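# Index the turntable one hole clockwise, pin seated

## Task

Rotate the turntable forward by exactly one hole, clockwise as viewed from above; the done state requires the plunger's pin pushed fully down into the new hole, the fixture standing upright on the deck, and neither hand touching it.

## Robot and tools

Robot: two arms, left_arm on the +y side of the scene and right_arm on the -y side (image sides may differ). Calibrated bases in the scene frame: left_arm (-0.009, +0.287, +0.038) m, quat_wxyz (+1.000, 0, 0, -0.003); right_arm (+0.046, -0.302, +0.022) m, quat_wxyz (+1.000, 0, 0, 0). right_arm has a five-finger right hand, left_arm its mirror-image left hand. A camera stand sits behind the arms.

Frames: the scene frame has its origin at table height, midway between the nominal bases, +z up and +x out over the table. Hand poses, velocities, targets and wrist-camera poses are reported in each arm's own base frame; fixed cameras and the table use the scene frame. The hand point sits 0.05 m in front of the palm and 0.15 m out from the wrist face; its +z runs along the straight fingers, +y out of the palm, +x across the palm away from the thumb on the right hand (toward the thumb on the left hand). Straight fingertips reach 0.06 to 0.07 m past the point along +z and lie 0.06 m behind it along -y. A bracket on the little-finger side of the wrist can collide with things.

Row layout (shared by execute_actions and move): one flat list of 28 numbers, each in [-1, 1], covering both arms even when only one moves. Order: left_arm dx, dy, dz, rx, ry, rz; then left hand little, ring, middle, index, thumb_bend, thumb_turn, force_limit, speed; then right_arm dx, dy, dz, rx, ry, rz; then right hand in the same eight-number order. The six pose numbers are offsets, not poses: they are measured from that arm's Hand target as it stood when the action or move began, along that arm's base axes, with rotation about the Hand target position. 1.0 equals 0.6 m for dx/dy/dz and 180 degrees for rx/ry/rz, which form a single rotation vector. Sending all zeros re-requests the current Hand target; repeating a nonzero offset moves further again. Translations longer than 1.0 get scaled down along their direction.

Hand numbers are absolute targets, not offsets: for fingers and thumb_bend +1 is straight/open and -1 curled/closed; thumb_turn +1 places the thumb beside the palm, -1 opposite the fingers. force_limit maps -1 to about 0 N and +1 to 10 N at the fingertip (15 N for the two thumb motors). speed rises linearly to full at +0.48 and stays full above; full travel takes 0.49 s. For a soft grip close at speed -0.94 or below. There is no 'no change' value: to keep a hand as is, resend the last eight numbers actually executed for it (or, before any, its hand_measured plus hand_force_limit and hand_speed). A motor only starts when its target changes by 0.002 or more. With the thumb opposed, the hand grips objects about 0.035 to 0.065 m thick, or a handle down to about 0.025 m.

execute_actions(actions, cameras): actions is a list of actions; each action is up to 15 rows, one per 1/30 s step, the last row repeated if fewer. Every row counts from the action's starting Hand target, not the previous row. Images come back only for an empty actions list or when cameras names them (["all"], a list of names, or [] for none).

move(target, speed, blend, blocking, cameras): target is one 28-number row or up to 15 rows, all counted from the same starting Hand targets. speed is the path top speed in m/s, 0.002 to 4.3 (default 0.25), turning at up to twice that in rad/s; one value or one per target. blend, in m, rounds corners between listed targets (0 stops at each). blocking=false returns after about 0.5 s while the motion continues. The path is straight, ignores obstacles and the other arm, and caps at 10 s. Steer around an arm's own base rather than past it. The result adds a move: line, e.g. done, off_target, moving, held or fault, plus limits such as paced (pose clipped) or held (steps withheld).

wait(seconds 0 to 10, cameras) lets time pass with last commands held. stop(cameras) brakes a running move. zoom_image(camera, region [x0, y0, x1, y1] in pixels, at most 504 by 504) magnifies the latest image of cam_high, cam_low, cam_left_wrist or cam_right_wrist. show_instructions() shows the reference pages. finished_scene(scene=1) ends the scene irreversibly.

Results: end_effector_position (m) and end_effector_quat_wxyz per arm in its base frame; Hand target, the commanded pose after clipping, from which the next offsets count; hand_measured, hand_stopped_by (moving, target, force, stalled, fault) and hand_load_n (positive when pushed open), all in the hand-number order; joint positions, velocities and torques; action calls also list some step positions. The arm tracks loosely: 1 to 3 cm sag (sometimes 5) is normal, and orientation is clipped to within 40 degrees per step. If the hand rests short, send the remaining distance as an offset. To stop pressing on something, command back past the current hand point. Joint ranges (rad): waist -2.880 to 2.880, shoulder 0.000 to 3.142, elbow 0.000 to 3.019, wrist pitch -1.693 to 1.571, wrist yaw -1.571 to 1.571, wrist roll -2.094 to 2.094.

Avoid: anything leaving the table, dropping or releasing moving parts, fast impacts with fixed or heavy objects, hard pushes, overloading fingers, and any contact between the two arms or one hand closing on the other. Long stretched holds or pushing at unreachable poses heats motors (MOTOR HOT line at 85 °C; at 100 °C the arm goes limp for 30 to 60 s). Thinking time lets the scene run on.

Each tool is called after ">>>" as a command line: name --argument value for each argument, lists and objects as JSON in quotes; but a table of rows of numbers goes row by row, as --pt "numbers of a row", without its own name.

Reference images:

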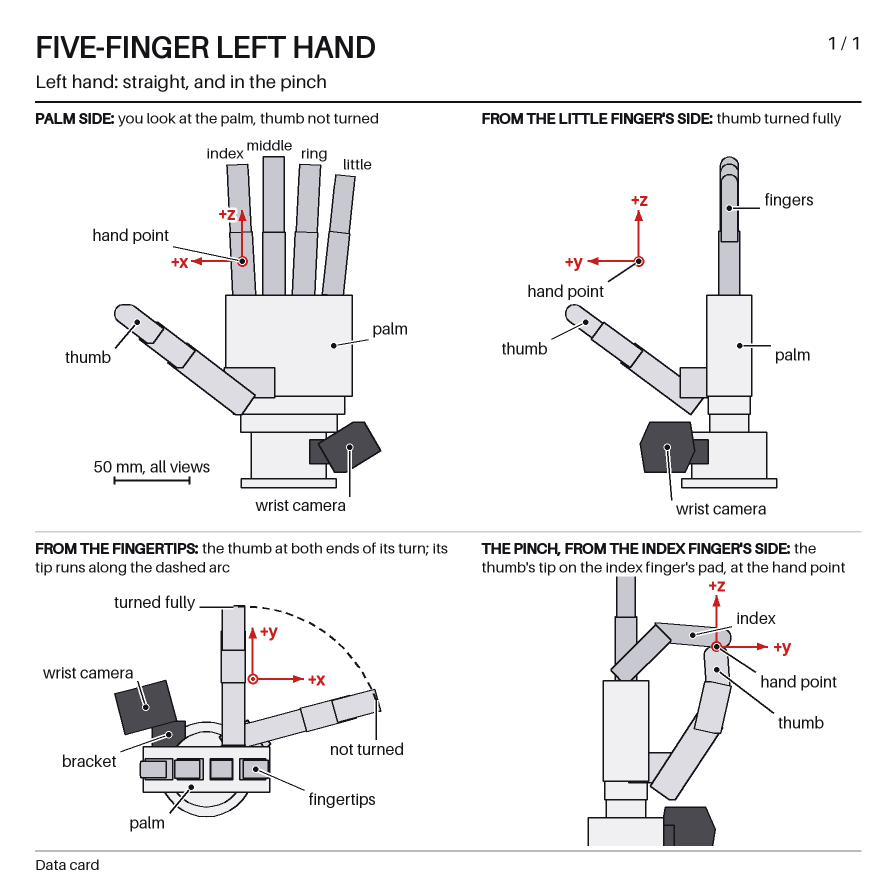

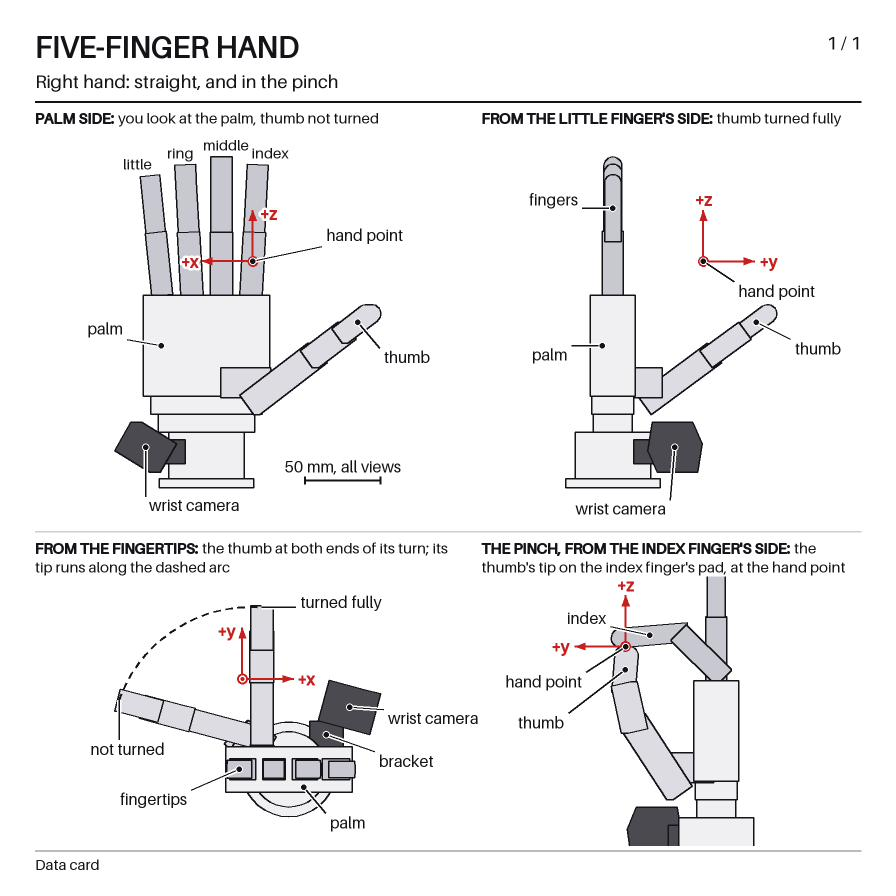

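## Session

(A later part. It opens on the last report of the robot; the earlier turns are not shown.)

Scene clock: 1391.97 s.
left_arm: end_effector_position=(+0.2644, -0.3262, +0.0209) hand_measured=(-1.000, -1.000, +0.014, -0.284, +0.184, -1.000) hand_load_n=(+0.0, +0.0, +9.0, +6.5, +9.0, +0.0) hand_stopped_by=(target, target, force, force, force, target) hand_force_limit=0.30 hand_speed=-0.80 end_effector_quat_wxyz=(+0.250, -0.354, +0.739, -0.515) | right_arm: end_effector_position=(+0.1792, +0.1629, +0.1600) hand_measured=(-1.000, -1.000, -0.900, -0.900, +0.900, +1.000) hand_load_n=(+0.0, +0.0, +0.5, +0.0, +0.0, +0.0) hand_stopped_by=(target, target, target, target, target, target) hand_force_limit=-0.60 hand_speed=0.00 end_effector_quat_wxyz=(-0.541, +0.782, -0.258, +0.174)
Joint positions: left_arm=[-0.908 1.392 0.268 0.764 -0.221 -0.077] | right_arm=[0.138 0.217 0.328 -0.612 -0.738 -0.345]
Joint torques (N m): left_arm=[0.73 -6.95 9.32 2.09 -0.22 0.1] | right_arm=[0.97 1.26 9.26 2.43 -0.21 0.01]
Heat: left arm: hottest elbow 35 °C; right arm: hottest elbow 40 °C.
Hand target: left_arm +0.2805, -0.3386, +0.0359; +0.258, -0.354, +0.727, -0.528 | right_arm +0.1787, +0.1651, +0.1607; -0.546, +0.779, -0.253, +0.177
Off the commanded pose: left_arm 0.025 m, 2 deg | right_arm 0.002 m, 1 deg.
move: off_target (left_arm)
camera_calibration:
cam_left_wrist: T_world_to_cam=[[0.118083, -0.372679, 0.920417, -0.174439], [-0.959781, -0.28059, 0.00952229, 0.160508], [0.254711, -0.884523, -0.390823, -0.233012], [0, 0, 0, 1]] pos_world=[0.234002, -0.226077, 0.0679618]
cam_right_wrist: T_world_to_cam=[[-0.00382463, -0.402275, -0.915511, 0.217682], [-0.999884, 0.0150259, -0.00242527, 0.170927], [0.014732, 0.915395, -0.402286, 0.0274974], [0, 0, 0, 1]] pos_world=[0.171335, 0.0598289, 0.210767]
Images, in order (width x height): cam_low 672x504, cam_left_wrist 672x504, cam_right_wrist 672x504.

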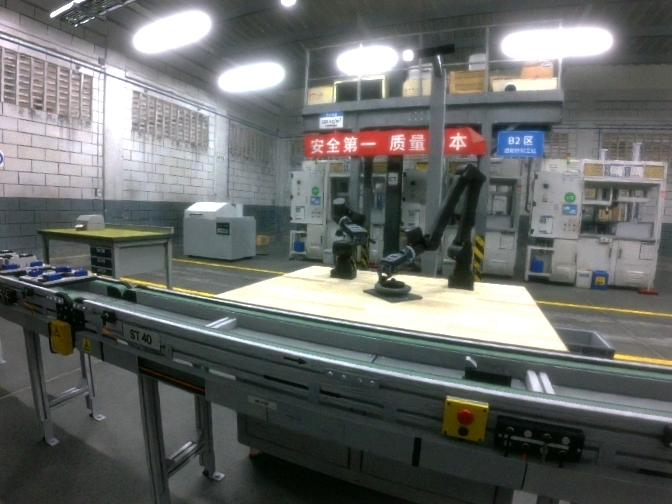

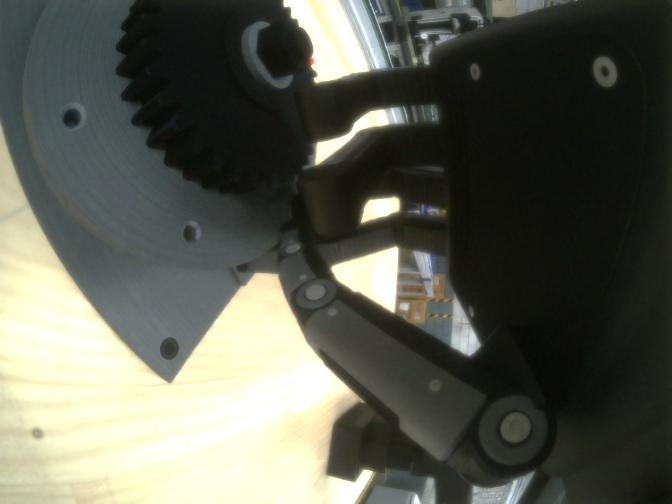

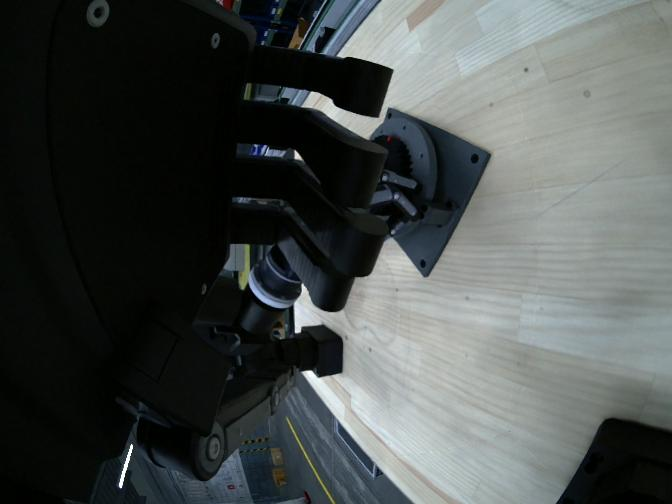

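>>> move --target '[0, 0, 0.033, 0,0,0, -1,-1,-0.35,-0.35,-0.1,-1,0.3,-0.8, 0,0,0,0,0,0, -1,-1,-0.9,-0.9,0.9,1,-0.6,0]' --speed 0.05 --cameras '["cam_left_wrist","cam_right_wrist","cam_low"]'

>>> zoom_image --camera "cam_low" --region '[370, 260, 410, 300]'

>>> zoom_image --camera "cam_right_wrist" --region '[370, 160, 460, 250]'

Scene clock: 1405.37 s.
left_arm: end_effector_position=(+0.2637, -0.3258, +0.0222) hand_measured=(-1.000, -1.000, +0.014, -0.284, +0.184, -1.000) hand_load_n=(+0.0, +0.0, +16.5, +6.5, +10.0, +1.5) hand_stopped_by=(target, target, force, force, force, target) hand_force_limit=0.30 hand_speed=-0.80 end_effector_quat_wxyz=(+0.246, -0.356, +0.751, -0.498) | right_arm: end_effector_position=(+0.1792, +0.1629, +0.1600) hand_measured=(-1.000, -1.000, -0.900, -0.900, +0.900, +1.000) hand_load_n=(+0.0, +0.0, +0.0, +0.0, +0.0, -0.5) hand_stopped_by=(target, target, target, target, target, target) hand_force_limit=-0.60 hand_speed=0.00 end_effector_quat_wxyz=(-0.541, +0.782, -0.258, +0.174)
Joint positions: left_arm=[-0.908 1.35 0.291 0.655 -0.22 -0.077] | right_arm=[0.138 0.217 0.328 -0.612 -0.738 -0.345]
Joint torques (N m): left_arm=[0.32 -11.46 9.33 2.19 -0.32 0.06] | right_arm=[0.79 1.44 9.26 2.36 -0.22 0.03]
Heat: left arm: hottest elbow 36 °C; right arm: hottest elbow 40 °C.
Hand target: left_arm +0.2804, -0.3385, +0.0557; +0.258, -0.354, +0.727, -0.528 | right_arm +0.1787, +0.1651, +0.1607; -0.546, +0.779, -0.253, +0.177
Off the commanded pose: left_arm 0.040 m, 5 deg | right_arm 0.002 m, 1 deg.
move: off_target (left_arm)
camera_calibration:
cam_left_wrist: T_world_to_cam=[[0.142231, -0.403604, 0.903811, -0.191467], [-0.959587, -0.280222, 0.025873, 0.159704], [0.242825, -0.870965, -0.427149, -0.223558], [0, 0, 0, 1]] pos_world=[0.234767, -0.227235, 0.0734259]
cam_right_wrist: T_world_to_cam=[[-0.00382463, -0.402275, -0.915511, 0.217682], [-0.999884, 0.0150259, -0.00242527, 0.170927], [0.014732, 0.915395, -0.402286, 0.0274974], [0, 0, 0, 1]] pos_world=[0.171335, 0.0598289, 0.210767]
Images, in order (width x height): cam_low 672x504, cam_left_wrist 672x504, cam_right_wrist 672x504.

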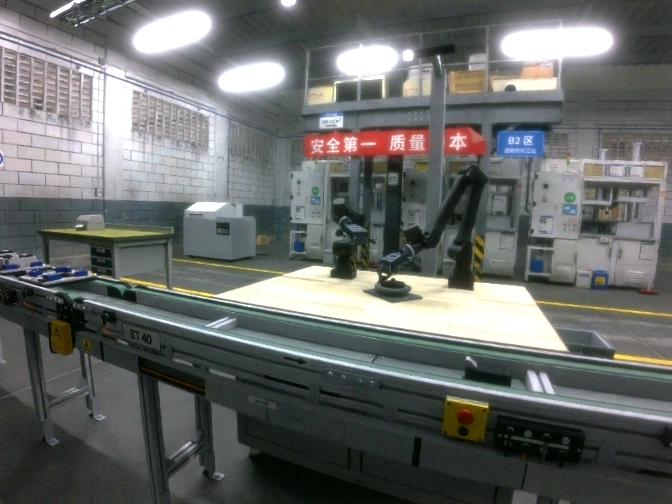

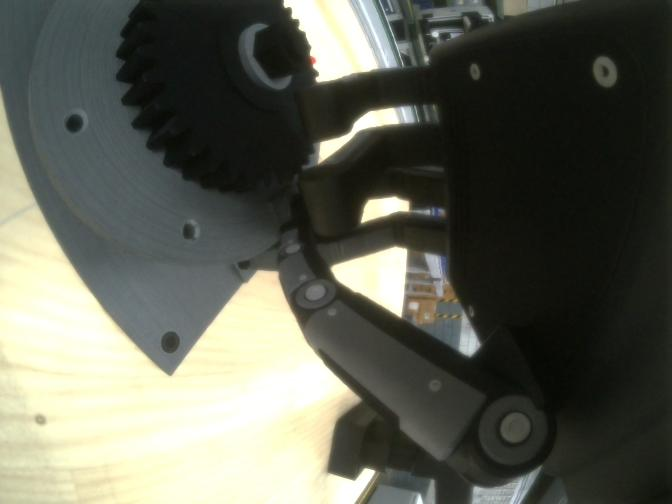

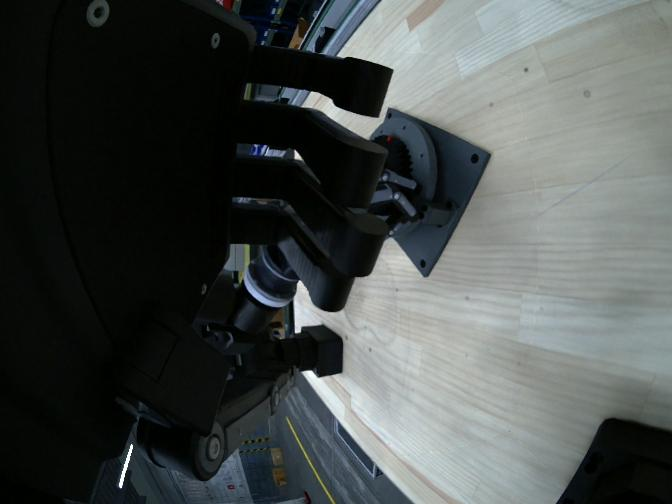

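Scaled by 12.600.

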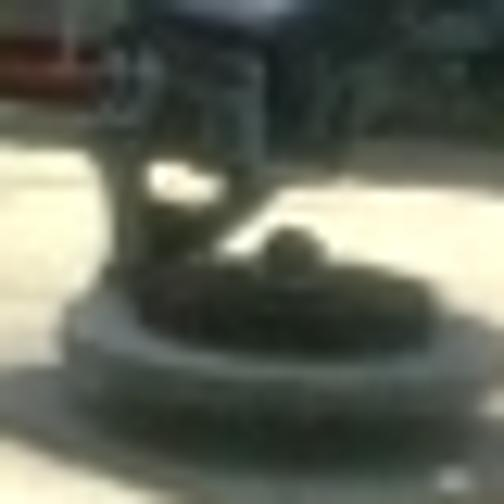

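Scaled by 5.600 from the camera's 672x504 image, which has a finer 960x720 frame.

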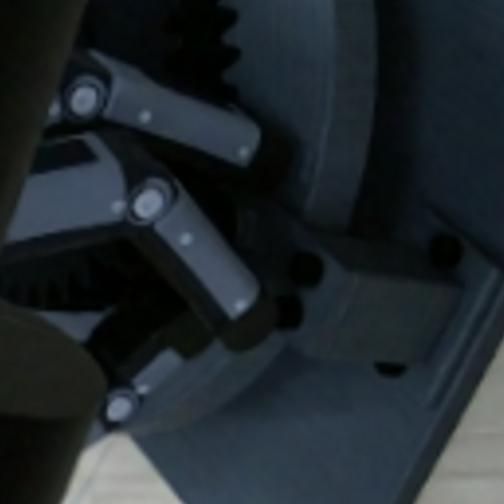

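>>> move --pt "0 0 -0.024 0 0 0 -1 -1 -0.35 -0.35 -0.1 -1 0.3 -0.8 0 0 0 0 0 0 -1 -1 -0.9 -0.9 0.9 1 -0.6 0" --pt "0 0 -0.024 0 0 0 -1 -1 0.3 0.3 0.35 -1 0.3 -0.4 0 0 0 0 0 0 -1 -1 -0.9 -0.9 0.9 1 -0.6 0" --pt "0.005 0.0067 -0.024 0 0 0 -1 -1 0.3 0.3 0.35 -1 0.3 -0.4 0 0 0 0 0 0 -1 -1 -0.9 -0.9 0.9 1 -0.6 0" --speed 0.05 --cameras '["cam_left_wrist","cam_right_wrist","cam_low"]'

>>> zoom_image --camera "cam_low" --region '[370, 260, 410, 300]'

>>> zoom_image --camera "cam_right_wrist" --region '[370, 160, 460, 250]'

>>> zoom_image --camera "cam_left_wrist" --region '[230, 160, 350, 280]'

Scene clock: 1452.40 s.
left_arm: end_effector_position=(+0.2706, -0.3273, +0.0267) hand_measured=(-1.000, -1.000, +0.300, +0.300, +0.350, -1.000) hand_load_n=(+0.5, +0.0, +0.0, +0.0, +1.5, +0.5) hand_stopped_by=(target, target, target, target, target, target) hand_force_limit=0.30 hand_speed=-0.40 end_effector_quat_wxyz=(+0.249, -0.356, +0.741, -0.512) | right_arm: end_effector_position=(+0.1792, +0.1629, +0.1600) hand_measured=(-1.000, -1.000, -0.900, -0.900, +0.900, +1.000) hand_load_n=(+0.0, +0.0, +0.0, +0.0, +0.0, -0.5) hand_stopped_by=(target, target, target, target, target, target) hand_force_limit=-0.60 hand_speed=0.00 end_effector_quat_wxyz=(-0.541, +0.782, -0.258, +0.174)
Joint positions: left_arm=[-0.892 1.368 0.288 0.711 -0.207 -0.075] | right_arm=[0.138 0.217 0.328 -0.612 -0.738 -0.345]
Joint torques (N m): left_arm=[1.2 -7.3 7.8 3.06 -0.11 0.08] | right_arm=[0.91 1.32 9.21 2.33 -0.22 0.01]
Heat: left arm: hottest elbow 37 °C; right arm: hottest elbow 40 °C.
Hand target: left_arm +0.2835, -0.3346, +0.0415; +0.258, -0.354, +0.727, -0.528 | right_arm +0.1787, +0.1651, +0.1607; -0.546, +0.779, -0.253, +0.177
Off the commanded pose: left_arm 0.021 m, 3 deg | right_arm 0.002 m, 1 deg.
move: off_target (left_arm); target 2's new numbers were sent with left_arm's hand 0.027 m and 4 deg from that target
camera_calibration:
cam_left_wrist: T_world_to_cam=[[0.125406, -0.376977, 0.917694, -0.184267], [-0.958964, -0.283144, 0.0147337, 0.164958], [0.254286, -0.881883, -0.397015, -0.232018], [0, 0, 0, 1]] pos_world=[0.240295, -0.22737, 0.0745551]
cam_right_wrist: T_world_to_cam=[[-0.00382463, -0.402275, -0.915511, 0.217682], [-0.999884, 0.0150259, -0.00242527, 0.170927], [0.014732, 0.915395, -0.402286, 0.0274974], [0, 0, 0, 1]] pos_world=[0.171335, 0.0598289, 0.210767]
Images, in order (width x height): cam_low 672x504, cam_left_wrist 672x504, cam_right_wrist 672x504.

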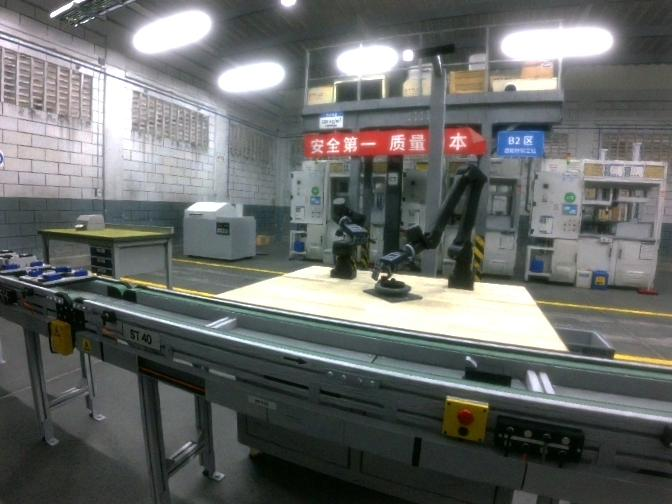

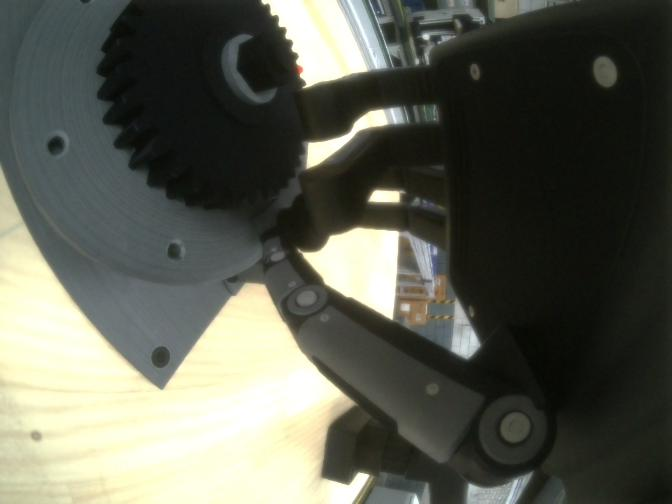

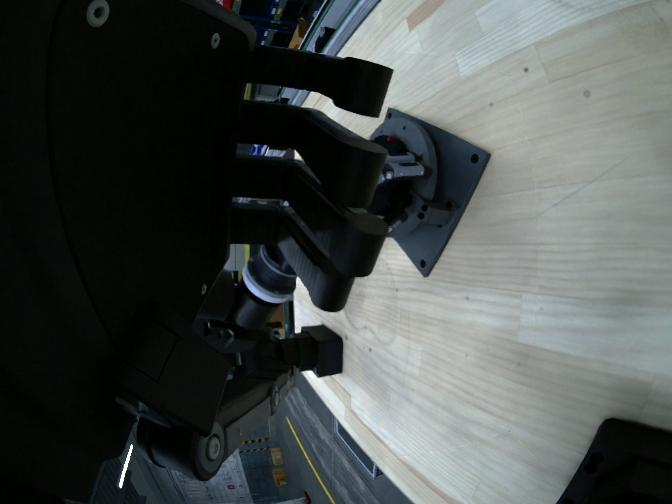

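Scaled by 12.600.

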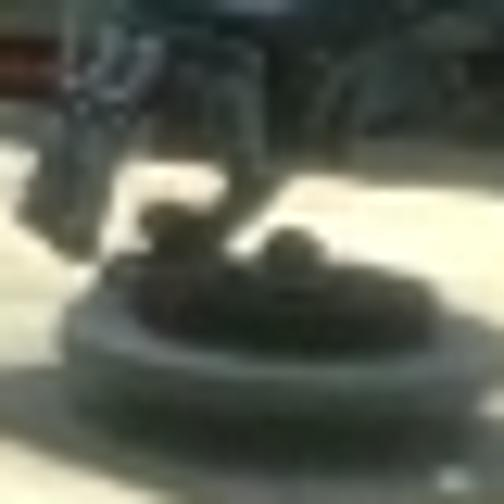

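Scaled by 5.600 from the camera's 672x504 image, which has a finer 960x720 frame.

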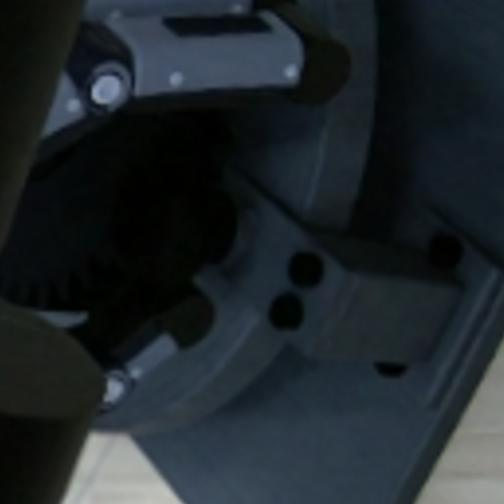

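Scaled by 4.200 from the camera's 672x504 image, which has a finer 960x720 frame.

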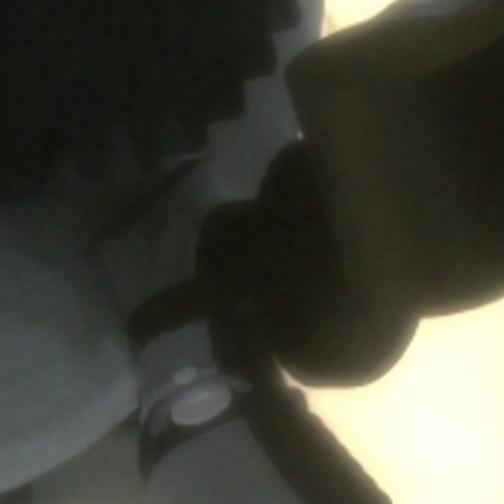

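>>> move --target '[-0.001, 0.007, 0.020, 0,0,0, -1,-1,0.3,0.3,0.35,-1,0.3,-0.4, 0,0,0,0,0,0, -1,-1,-0.9,-0.9,0.9,1,-0.6,0]' --speed 0.05 --cameras '["cam_left_wrist","cam_right_wrist","cam_low"]'

>>> zoom_image --camera "cam_low" --region '[370, 260, 410, 300]'

>>> zoom_image --camera "cam_right_wrist" --region '[370, 160, 460, 250]'

>>> zoom_image --camera "cam_left_wrist" --region '[230, 160, 350, 280]'

Scene clock: 1471.17 s.
left_arm: end_effector_position=(+0.2732, -0.3252, +0.0430) hand_measured=(-1.000, -1.000, +0.300, +0.300, +0.350, -1.000) hand_load_n=(+0.0, +0.0, +0.0, -0.5, +0.0, +0.0) hand_stopped_by=(target, target, target, target, target, target) hand_force_limit=0.30 hand_speed=-0.40 end_effector_quat_wxyz=(+0.252, -0.355, +0.735, -0.521) | right_arm: end_effector_position=(+0.1792, +0.1629, +0.1600) hand_measured=(-1.000, -1.000, -0.900, -0.900, +0.900, +1.000) hand_load_n=(+0.0, +0.0, +0.0, +0.0, +0.0, +0.0) hand_stopped_by=(target, target, target, target, target, target) hand_force_limit=-0.60 hand_speed=0.00 end_effector_quat_wxyz=(-0.541, +0.782, -0.258, +0.174)
Joint positions: left_arm=[-0.88 1.304 0.288 0.671 -0.198 -0.069] | right_arm=[0.138 0.217 0.328 -0.612 -0.738 -0.345]
Joint torques (N m): left_arm=[1.26 -7.82 8.73 1.83 -0.12 0.06] | right_arm=[0.67 1.32 9.28 2.37 -0.21 0.02]
Heat: left arm: hottest elbow 36 °C; right arm: hottest elbow 40 °C.
Hand target: left_arm +0.2829, -0.3304, +0.0534; +0.258, -0.354, +0.727, -0.528 | right_arm +0.1787, +0.1651, +0.1607; -0.546, +0.779, -0.253, +0.177
Off the commanded pose: left_arm 0.015 m, 1 deg | right_arm 0.002 m, 1 deg.
move: off_target (left_arm)
camera_calibration:
cam_left_wrist: T_world_to_cam=[[0.111149, -0.361411, 0.925758, -0.190079], [-0.958907, -0.283685, 0.00437988, 0.168065], [0.261041, -0.888203, -0.378091, -0.229195], [0, 0, 0, 1]] pos_world=[0.242115, -0.224591, 0.0885746]
cam_right_wrist: T_world_to_cam=[[-0.00382463, -0.402275, -0.915511, 0.217682], [-0.999884, 0.0150259, -0.00242527, 0.170927], [0.014732, 0.915395, -0.402286, 0.0274974], [0, 0, 0, 1]] pos_world=[0.171335, 0.0598289, 0.210767]
Images, in order (width x height): cam_low 672x504, cam_left_wrist 672x504, cam_right_wrist 672x504.

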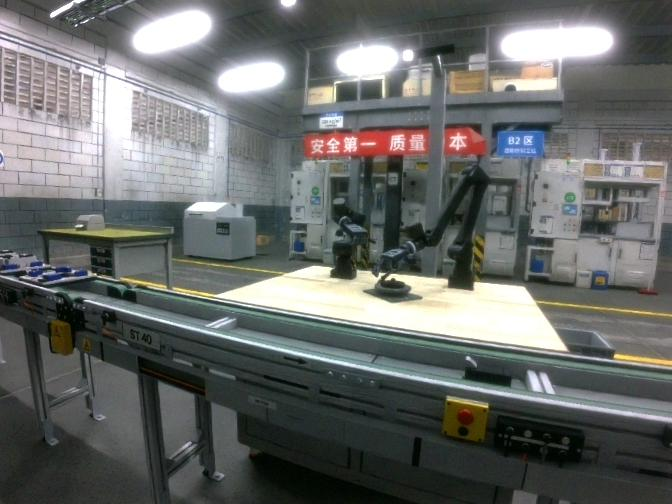

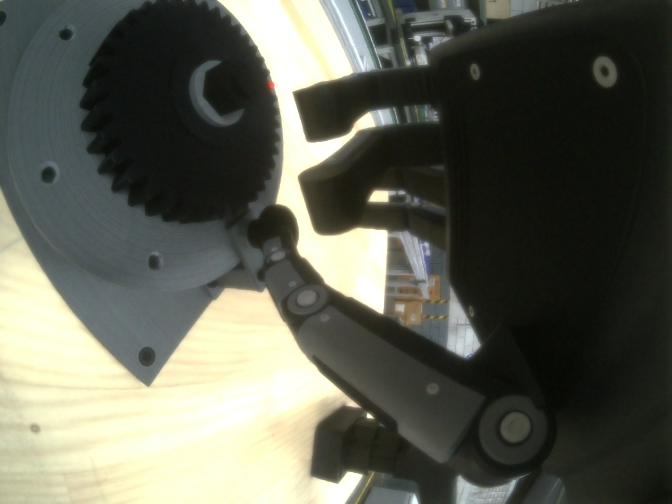

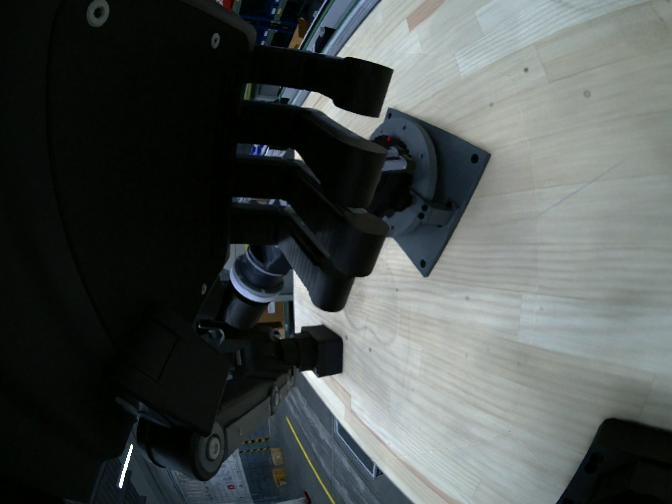

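Scaled by 12.600.

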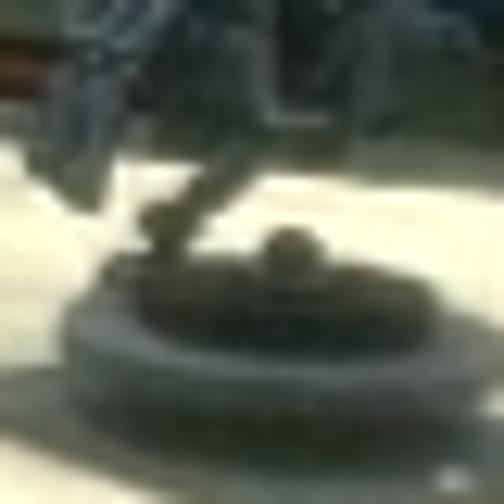

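Scaled by 5.600 from the camera's 672x504 image, which has a finer 960x720 frame.

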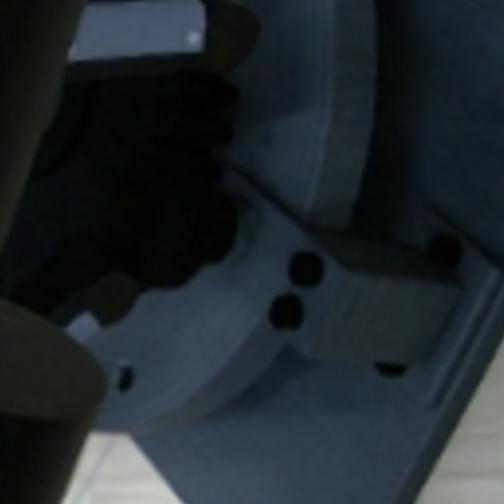

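Scaled by 4.200 from the camera's 672x504 image, which has a finer 960x720 frame.

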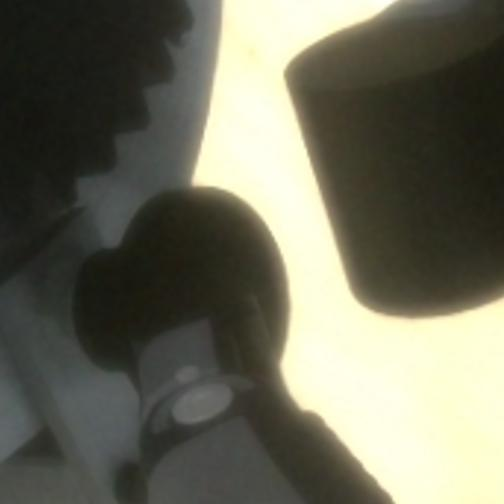

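>>> move --target '[-0.014, 0.0007, -0.0373, 0,0,0, -1,-1,0.35,0.35,0.4,-1,0.3,-0.4, 0,0,0,0,0,0, -1,-1,-0.9,-0.9,0.9,1,-0.6,0]' --speed 0.05 --cameras '["cam_left_wrist","cam_right_wrist","cam_low"]'

>>> zoom_image --camera "cam_left_wrist" --region '[230, 160, 350, 280]'

Scene clock: 1505.37 s.
left_arm: end_effector_position=(+0.2812, -0.3322, +0.0485) hand_measured=(-1.000, -1.000, +0.350, +0.350, +0.400, -1.000) hand_load_n=(+0.0, +0.0, -0.5, +0.0, -2.0, -1.0) hand_stopped_by=(target, target, target, target, target, target) hand_force_limit=0.30 hand_speed=-0.40 end_effector_quat_wxyz=(+0.264, -0.354, +0.714, -0.543) | right_arm: end_effector_position=(+0.1792, +0.1629, +0.1600) hand_measured=(-1.000, -1.000, -0.900, -0.900, +0.900, +1.000) hand_load_n=(+0.0, +0.5, +0.0, +0.0, +0.0, +0.0) hand_stopped_by=(target, target, target, target, target, target) hand_force_limit=-0.60 hand_speed=0.00 end_effector_quat_wxyz=(-0.541, +0.782, -0.258, +0.174)
Joint positions: left_arm=[-0.886 1.358 0.285 0.792 -0.218 -0.07] | right_arm=[0.138 0.217 0.328 -0.612 -0.738 -0.345]
Joint torques (N m): left_arm=[-1.14 -5.25 5.75 2.18 -0.17 0] | right_arm=[0.85 1.14 9.26 2.36 -0.21 0.01]
Heat: left arm: hottest elbow 35 °C; right arm: hottest elbow 40 °C.
Hand target: left_arm +0.2743, -0.3299, +0.0309; +0.258, -0.354, +0.727, -0.528 | right_arm +0.1787, +0.1651, +0.1607; -0.546, +0.779, -0.253, +0.177
Off the commanded pose: left_arm 0.019 m, 2 deg | right_arm 0.002 m, 1 deg.
move: off_target (left_arm)
camera_calibration:
cam_left_wrist: T_world_to_cam=[[0.0740456, -0.317799, 0.945263, -0.174584], [-0.954238, -0.297965, -0.0254275, 0.169088], [0.289736, -0.900123, -0.325319, -0.249897], [0, 0, 0, 1]] pos_world=[0.246681, -0.230038, 0.0880316]
cam_right_wrist: T_world_to_cam=[[-0.00382463, -0.402275, -0.915511, 0.217682], [-0.999884, 0.0150259, -0.00242527, 0.170927], [0.014732, 0.915395, -0.402286, 0.0274974], [0, 0, 0, 1]] pos_world=[0.171335, 0.0598289, 0.210767]
Images, in order (width x height): cam_low 672x504, cam_left_wrist 672x504, cam_right_wrist 672x504.

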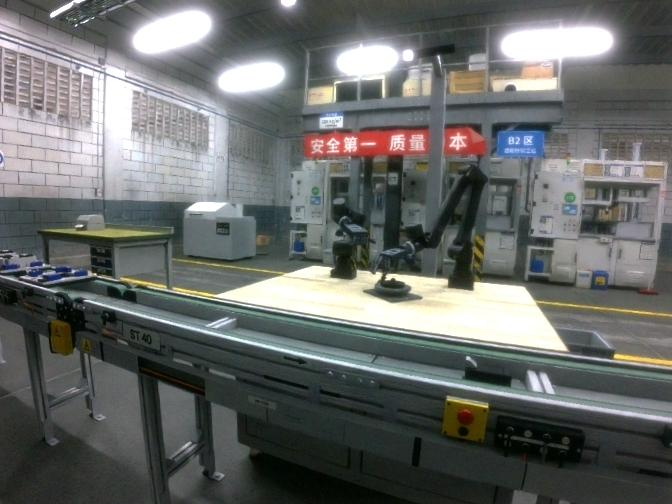

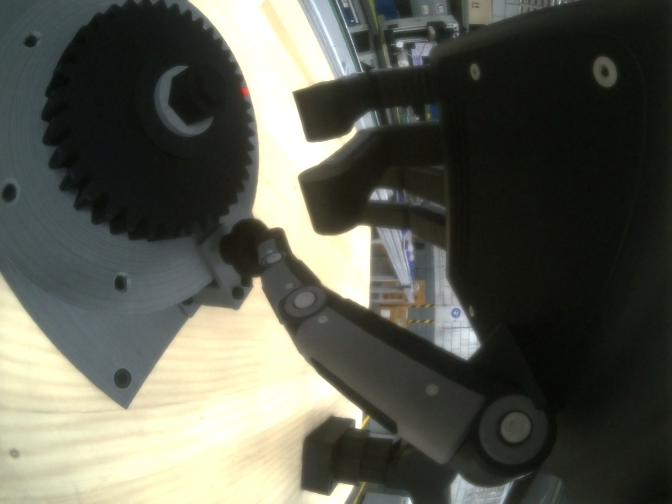

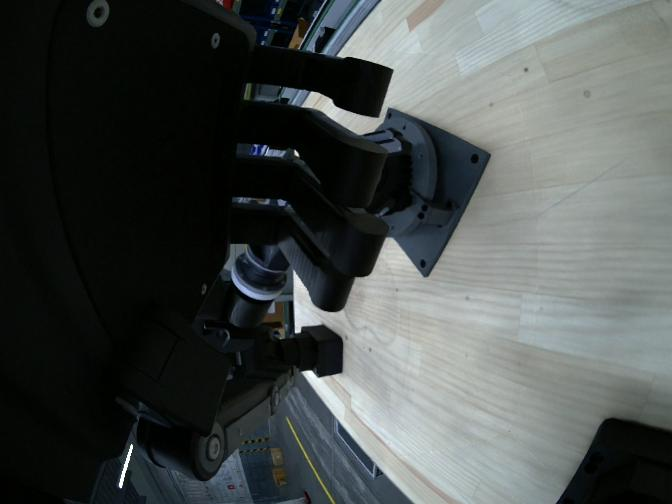

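Scaled by 4.200 from the camera's 672x504 image, which has a finer 960x720 frame.

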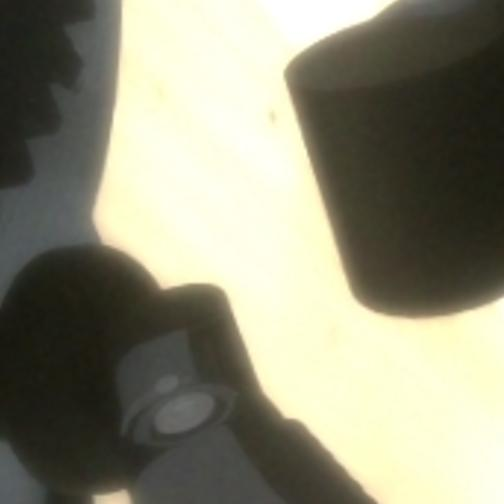

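>>> move --pt "-0.0068 0.0028 0.0735 0 0 0 -1 -1 0.35 0.35 0.4 -1 0.3 -0.4 0 0 0 0 0 0 -1 -1 -0.9 -0.9 0.9 1 -0.6 0" --pt "-0.0068 0.0028 0.0735 0 0 0 -1 -1 0.45 0.45 0.5 -1 0.3 -0.4 0 0 0 0 0 0 -1 -1 -0.9 -0.9 0.9 1 -0.6 0" --pt "-0.0068 0.0028 -0.0057 0 0 0 -1 -1 0.45 0.45 0.5 -1 0.3 -0.4 0 0 0 0 0 0 -1 -1 -0.9 -0.9 0.9 1 -0.6 0" --speed '[0.1, 0.1, 0.04]' --cameras '["cam_left_wrist","cam_right_wrist","cam_low"]'

>>> zoom_image --camera "cam_left_wrist" --region '[230, 160, 350, 280]'

>>> zoom_image --camera "cam_right_wrist" --region '[370, 160, 460, 250]'

Scene clock: 1545.60 s.
left_arm: end_effector_position=(+0.2736, -0.3261, +0.0299) hand_measured=(-1.000, -1.000, +0.450, +0.450, +0.500, -1.000) hand_load_n=(+0.0, +0.0, +0.0, +0.0, +0.0, +0.0) hand_stopped_by=(target, target, target, target, target, target) hand_force_limit=0.30 hand_speed=-0.40 end_effector_quat_wxyz=(+0.261, -0.356, +0.727, -0.526) | right_arm: end_effector_position=(+0.1792, +0.1629, +0.1600) hand_measured=(-1.000, -1.000, -0.900, -0.900, +0.900, +1.000) hand_load_n=(+0.0, +0.0, +0.0, +0.0, +0.0, +0.0) hand_stopped_by=(target, target, target, target, target, target) hand_force_limit=-0.60 hand_speed=0.00 end_effector_quat_wxyz=(-0.541, +0.782, -0.258, +0.174)
Joint positions: left_arm=[-0.894 1.391 0.27 0.796 -0.226 -0.07] | right_arm=[0.138 0.217 0.328 -0.612 -0.738 -0.345]
Joint torques (N m): left_arm=[-0.97 -6.42 5.65 2.82 -0.16 -0.01] | right_arm=[0.79 1.49 9.25 2.36 -0.21 0.01]
Heat: left arm: hottest elbow 35 °C; right arm: hottest elbow 40 °C.
Hand target: left_arm +0.2704, -0.3282, +0.0276; +0.258, -0.354, +0.727, -0.528 | right_arm +0.1787, +0.1651, +0.1607; -0.546, +0.779, -0.253, +0.177
Off the commanded pose: left_arm 0.005 m, 0 deg | right_arm 0.002 m, 1 deg.
move: done; target 2's new numbers were sent with left_arm's hand 0.015 m and 1 deg from that target
camera_calibration:
cam_left_wrist: T_world_to_cam=[[0.0977404, -0.351004, 0.931259, -0.171502], [-0.954934, -0.296593, -0.0115648, 0.163427], [0.280264, -0.88816, -0.364175, -0.240576], [0, 0, 0, 1]] pos_world=[0.24025, -0.225397, 0.0739908]
cam_right_wrist: T_world_to_cam=[[-0.00382463, -0.402275, -0.915511, 0.217682], [-0.999884, 0.0150259, -0.00242527, 0.170927], [0.014732, 0.915395, -0.402286, 0.0274974], [0, 0, 0, 1]] pos_world=[0.171335, 0.0598289, 0.210767]
Images, in order (width x height): cam_low 672x504, cam_left_wrist 672x504, cam_right_wrist 672x504.

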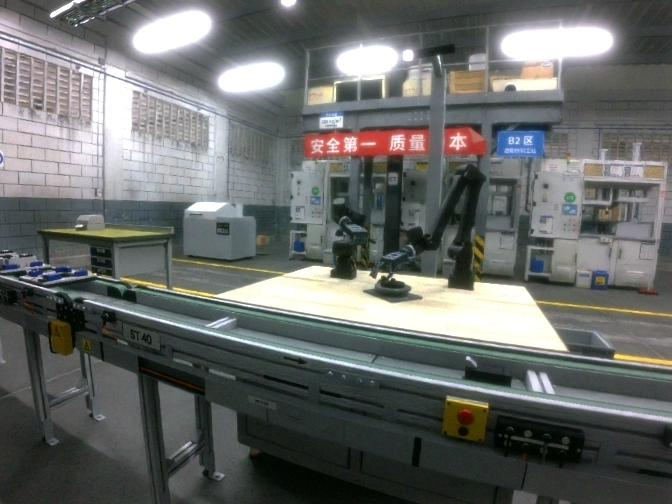

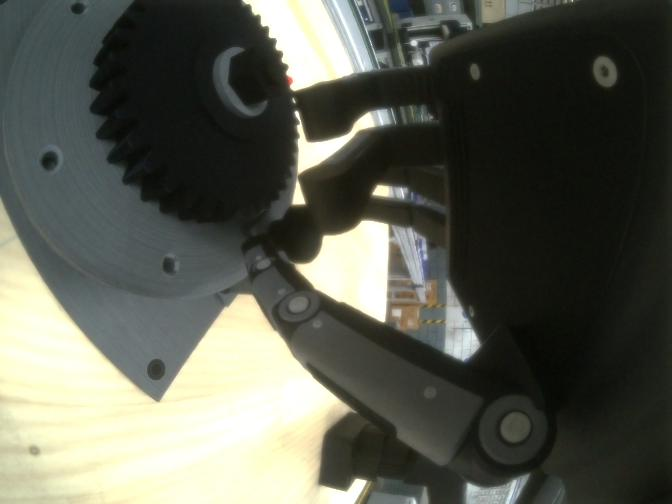

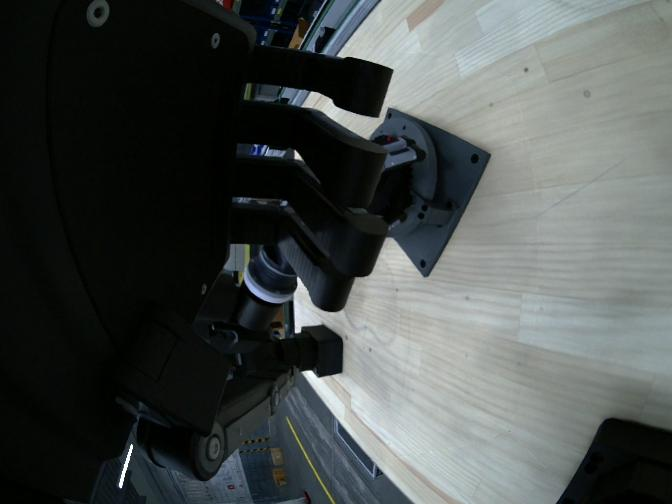

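Scaled by 4.200 from the camera's 672x504 image, which has a finer 960x720 frame.

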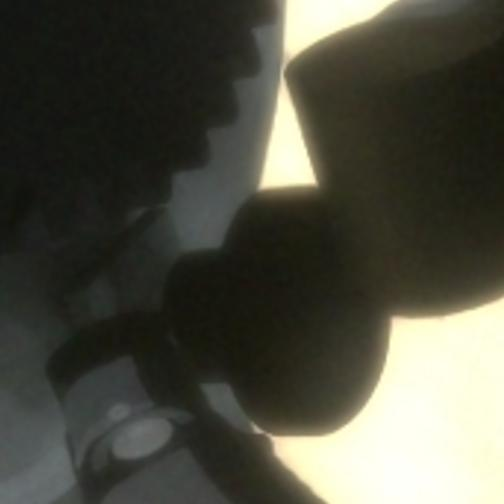

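Scaled by 5.600 from the camera's 672x504 image, which has a finer 960x720 frame.

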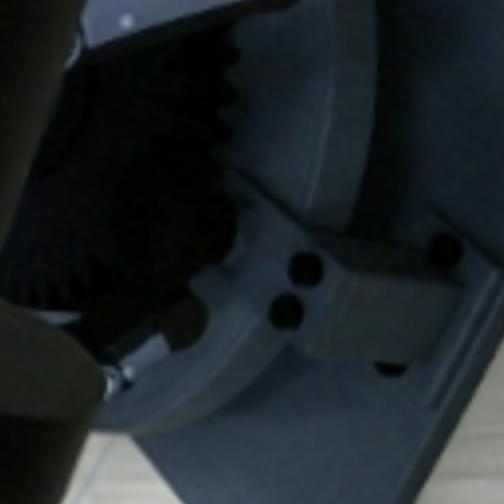

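>>> move --target '[0,0,0, 0,0,0, -1,-1,-0.2,-0.2,-0.1,-1,0.4,-0.8, 0,0,0,0,0,0, -1,-1,-0.9,-0.9,0.9,1,-0.6,0]' --cameras '["cam_left_wrist","cam_right_wrist","cam_low"]'

>>> zoom_image --camera "cam_left_wrist" --region '[230, 160, 350, 280]'

>>> zoom_image --camera "cam_right_wrist" --region '[370, 160, 460, 250]'

>>> zoom_image --camera "cam_low" --region '[370, 260, 410, 300]'

Scene clock: 1563.23 s.
left_arm: end_effector_position=(+0.2695, -0.3217, +0.0194) hand_measured=(-1.000, -1.000, -0.028, -0.064, +0.202, -1.000) hand_load_n=(+0.0, +0.0, +6.5, +9.5, +8.5, +0.0) hand_stopped_by=(target, target, force, force, force, target) hand_force_limit=0.40 hand_speed=-0.80 end_effector_quat_wxyz=(+0.258, -0.357, +0.735, -0.516) | right_arm: end_effector_position=(+0.1792, +0.1629, +0.1600) hand_measured=(-1.000, -1.000, -0.900, -0.900, +0.900, +1.000) hand_load_n=(+0.0, +0.0, +0.5, +0.0, -0.5, +0.0) hand_stopped_by=(target, target, target, target, target, target) hand_force_limit=-0.60 hand_speed=0.00 end_effector_quat_wxyz=(-0.541, +0.782, -0.258, +0.174)
Joint positions: left_arm=[-0.895 1.408 0.262 0.796 -0.226 -0.07] | right_arm=[0.138 0.217 0.328 -0.612 -0.738 -0.345]
Joint velocities: left_arm=[within noise] | right_arm=[0.015 -0.005 -0.012 -0.012 0.037 -0.168]
Joint torques (N m): left_arm=[-0.97 -7.94 5.96 3 -0.17 -0.02] | right_arm=[0.79 1.32 9.26 2.36 -0.22 0.01]
Heat: left arm: hottest elbow 34 °C; right arm: hottest elbow 40 °C.
Hand target: left_arm +0.2703, -0.3283, +0.0275; +0.258, -0.354, +0.727, -0.528 | right_arm +0.1787, +0.1651, +0.1607; -0.546, +0.779, -0.253, +0.177
Off the commanded pose: left_arm 0.011 m, 2 deg | right_arm 0.002 m, 1 deg.
move: off_target (left_arm)
camera_calibration:
cam_left_wrist: T_world_to_cam=[[0.112855, -0.369832, 0.922219, -0.169771], [-0.955348, -0.295478, -0.00158505, 0.160962], [0.273081, -0.880862, -0.386665, -0.234709], [0, 0, 0, 1]] pos_world=[0.237029, -0.221972, 0.0660676]
cam_right_wrist: T_world_to_cam=[[-0.00382463, -0.402275, -0.915511, 0.217682], [-0.999884, 0.0150259, -0.00242527, 0.170927], [0.014732, 0.915395, -0.402286, 0.0274974], [0, 0, 0, 1]] pos_world=[0.171335, 0.0598289, 0.210767]
Images, in order (width x height): cam_low 672x504, cam_left_wrist 672x504, cam_right_wrist 672x504.

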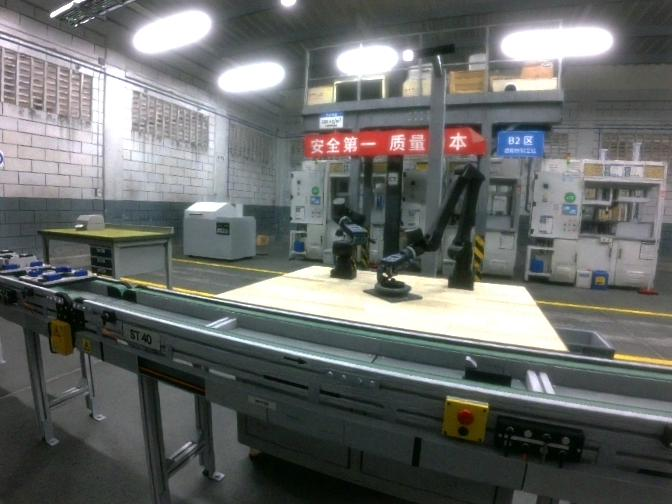

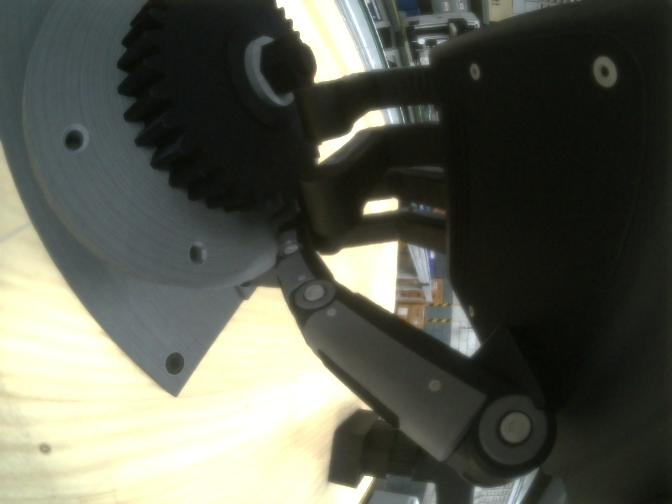

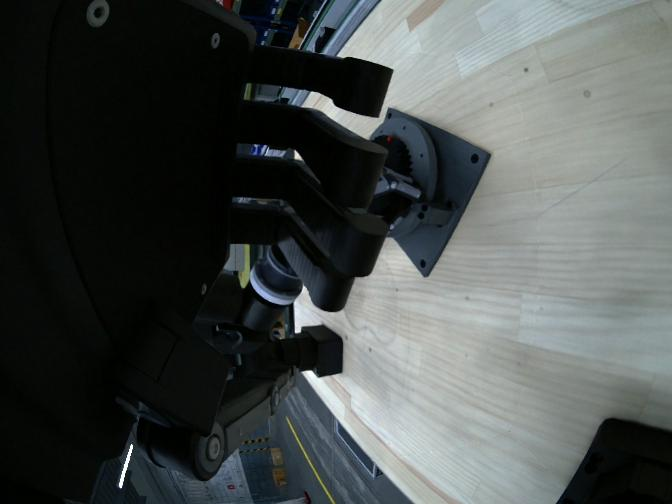

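Scaled by 4.200 from the camera's 672x504 image, which has a finer 960x720 frame.

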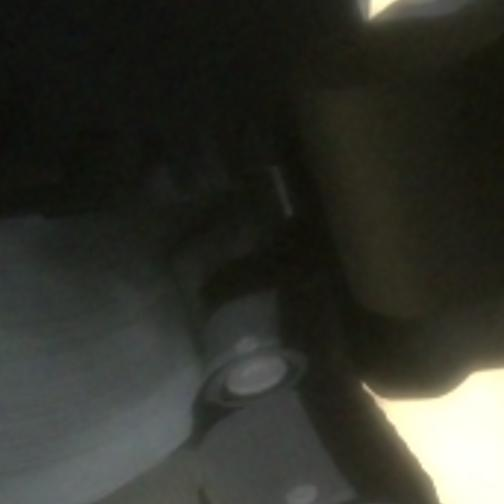

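Scaled by 5.600 from the camera's 672x504 image, which has a finer 960x720 frame.

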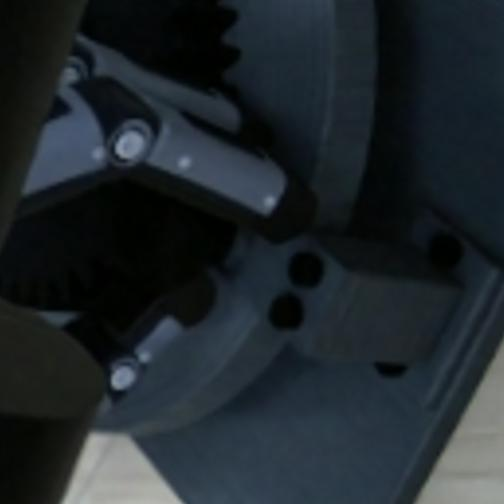

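Scaled by 12.600.

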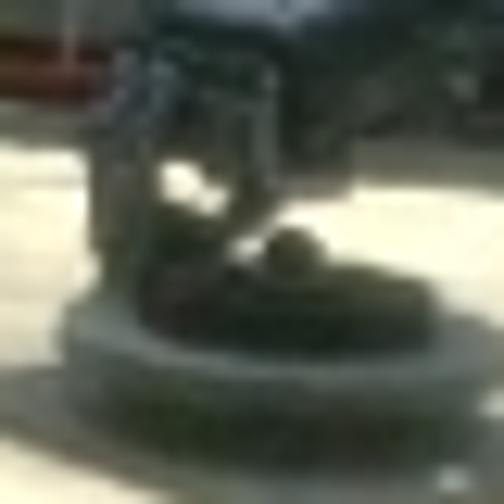

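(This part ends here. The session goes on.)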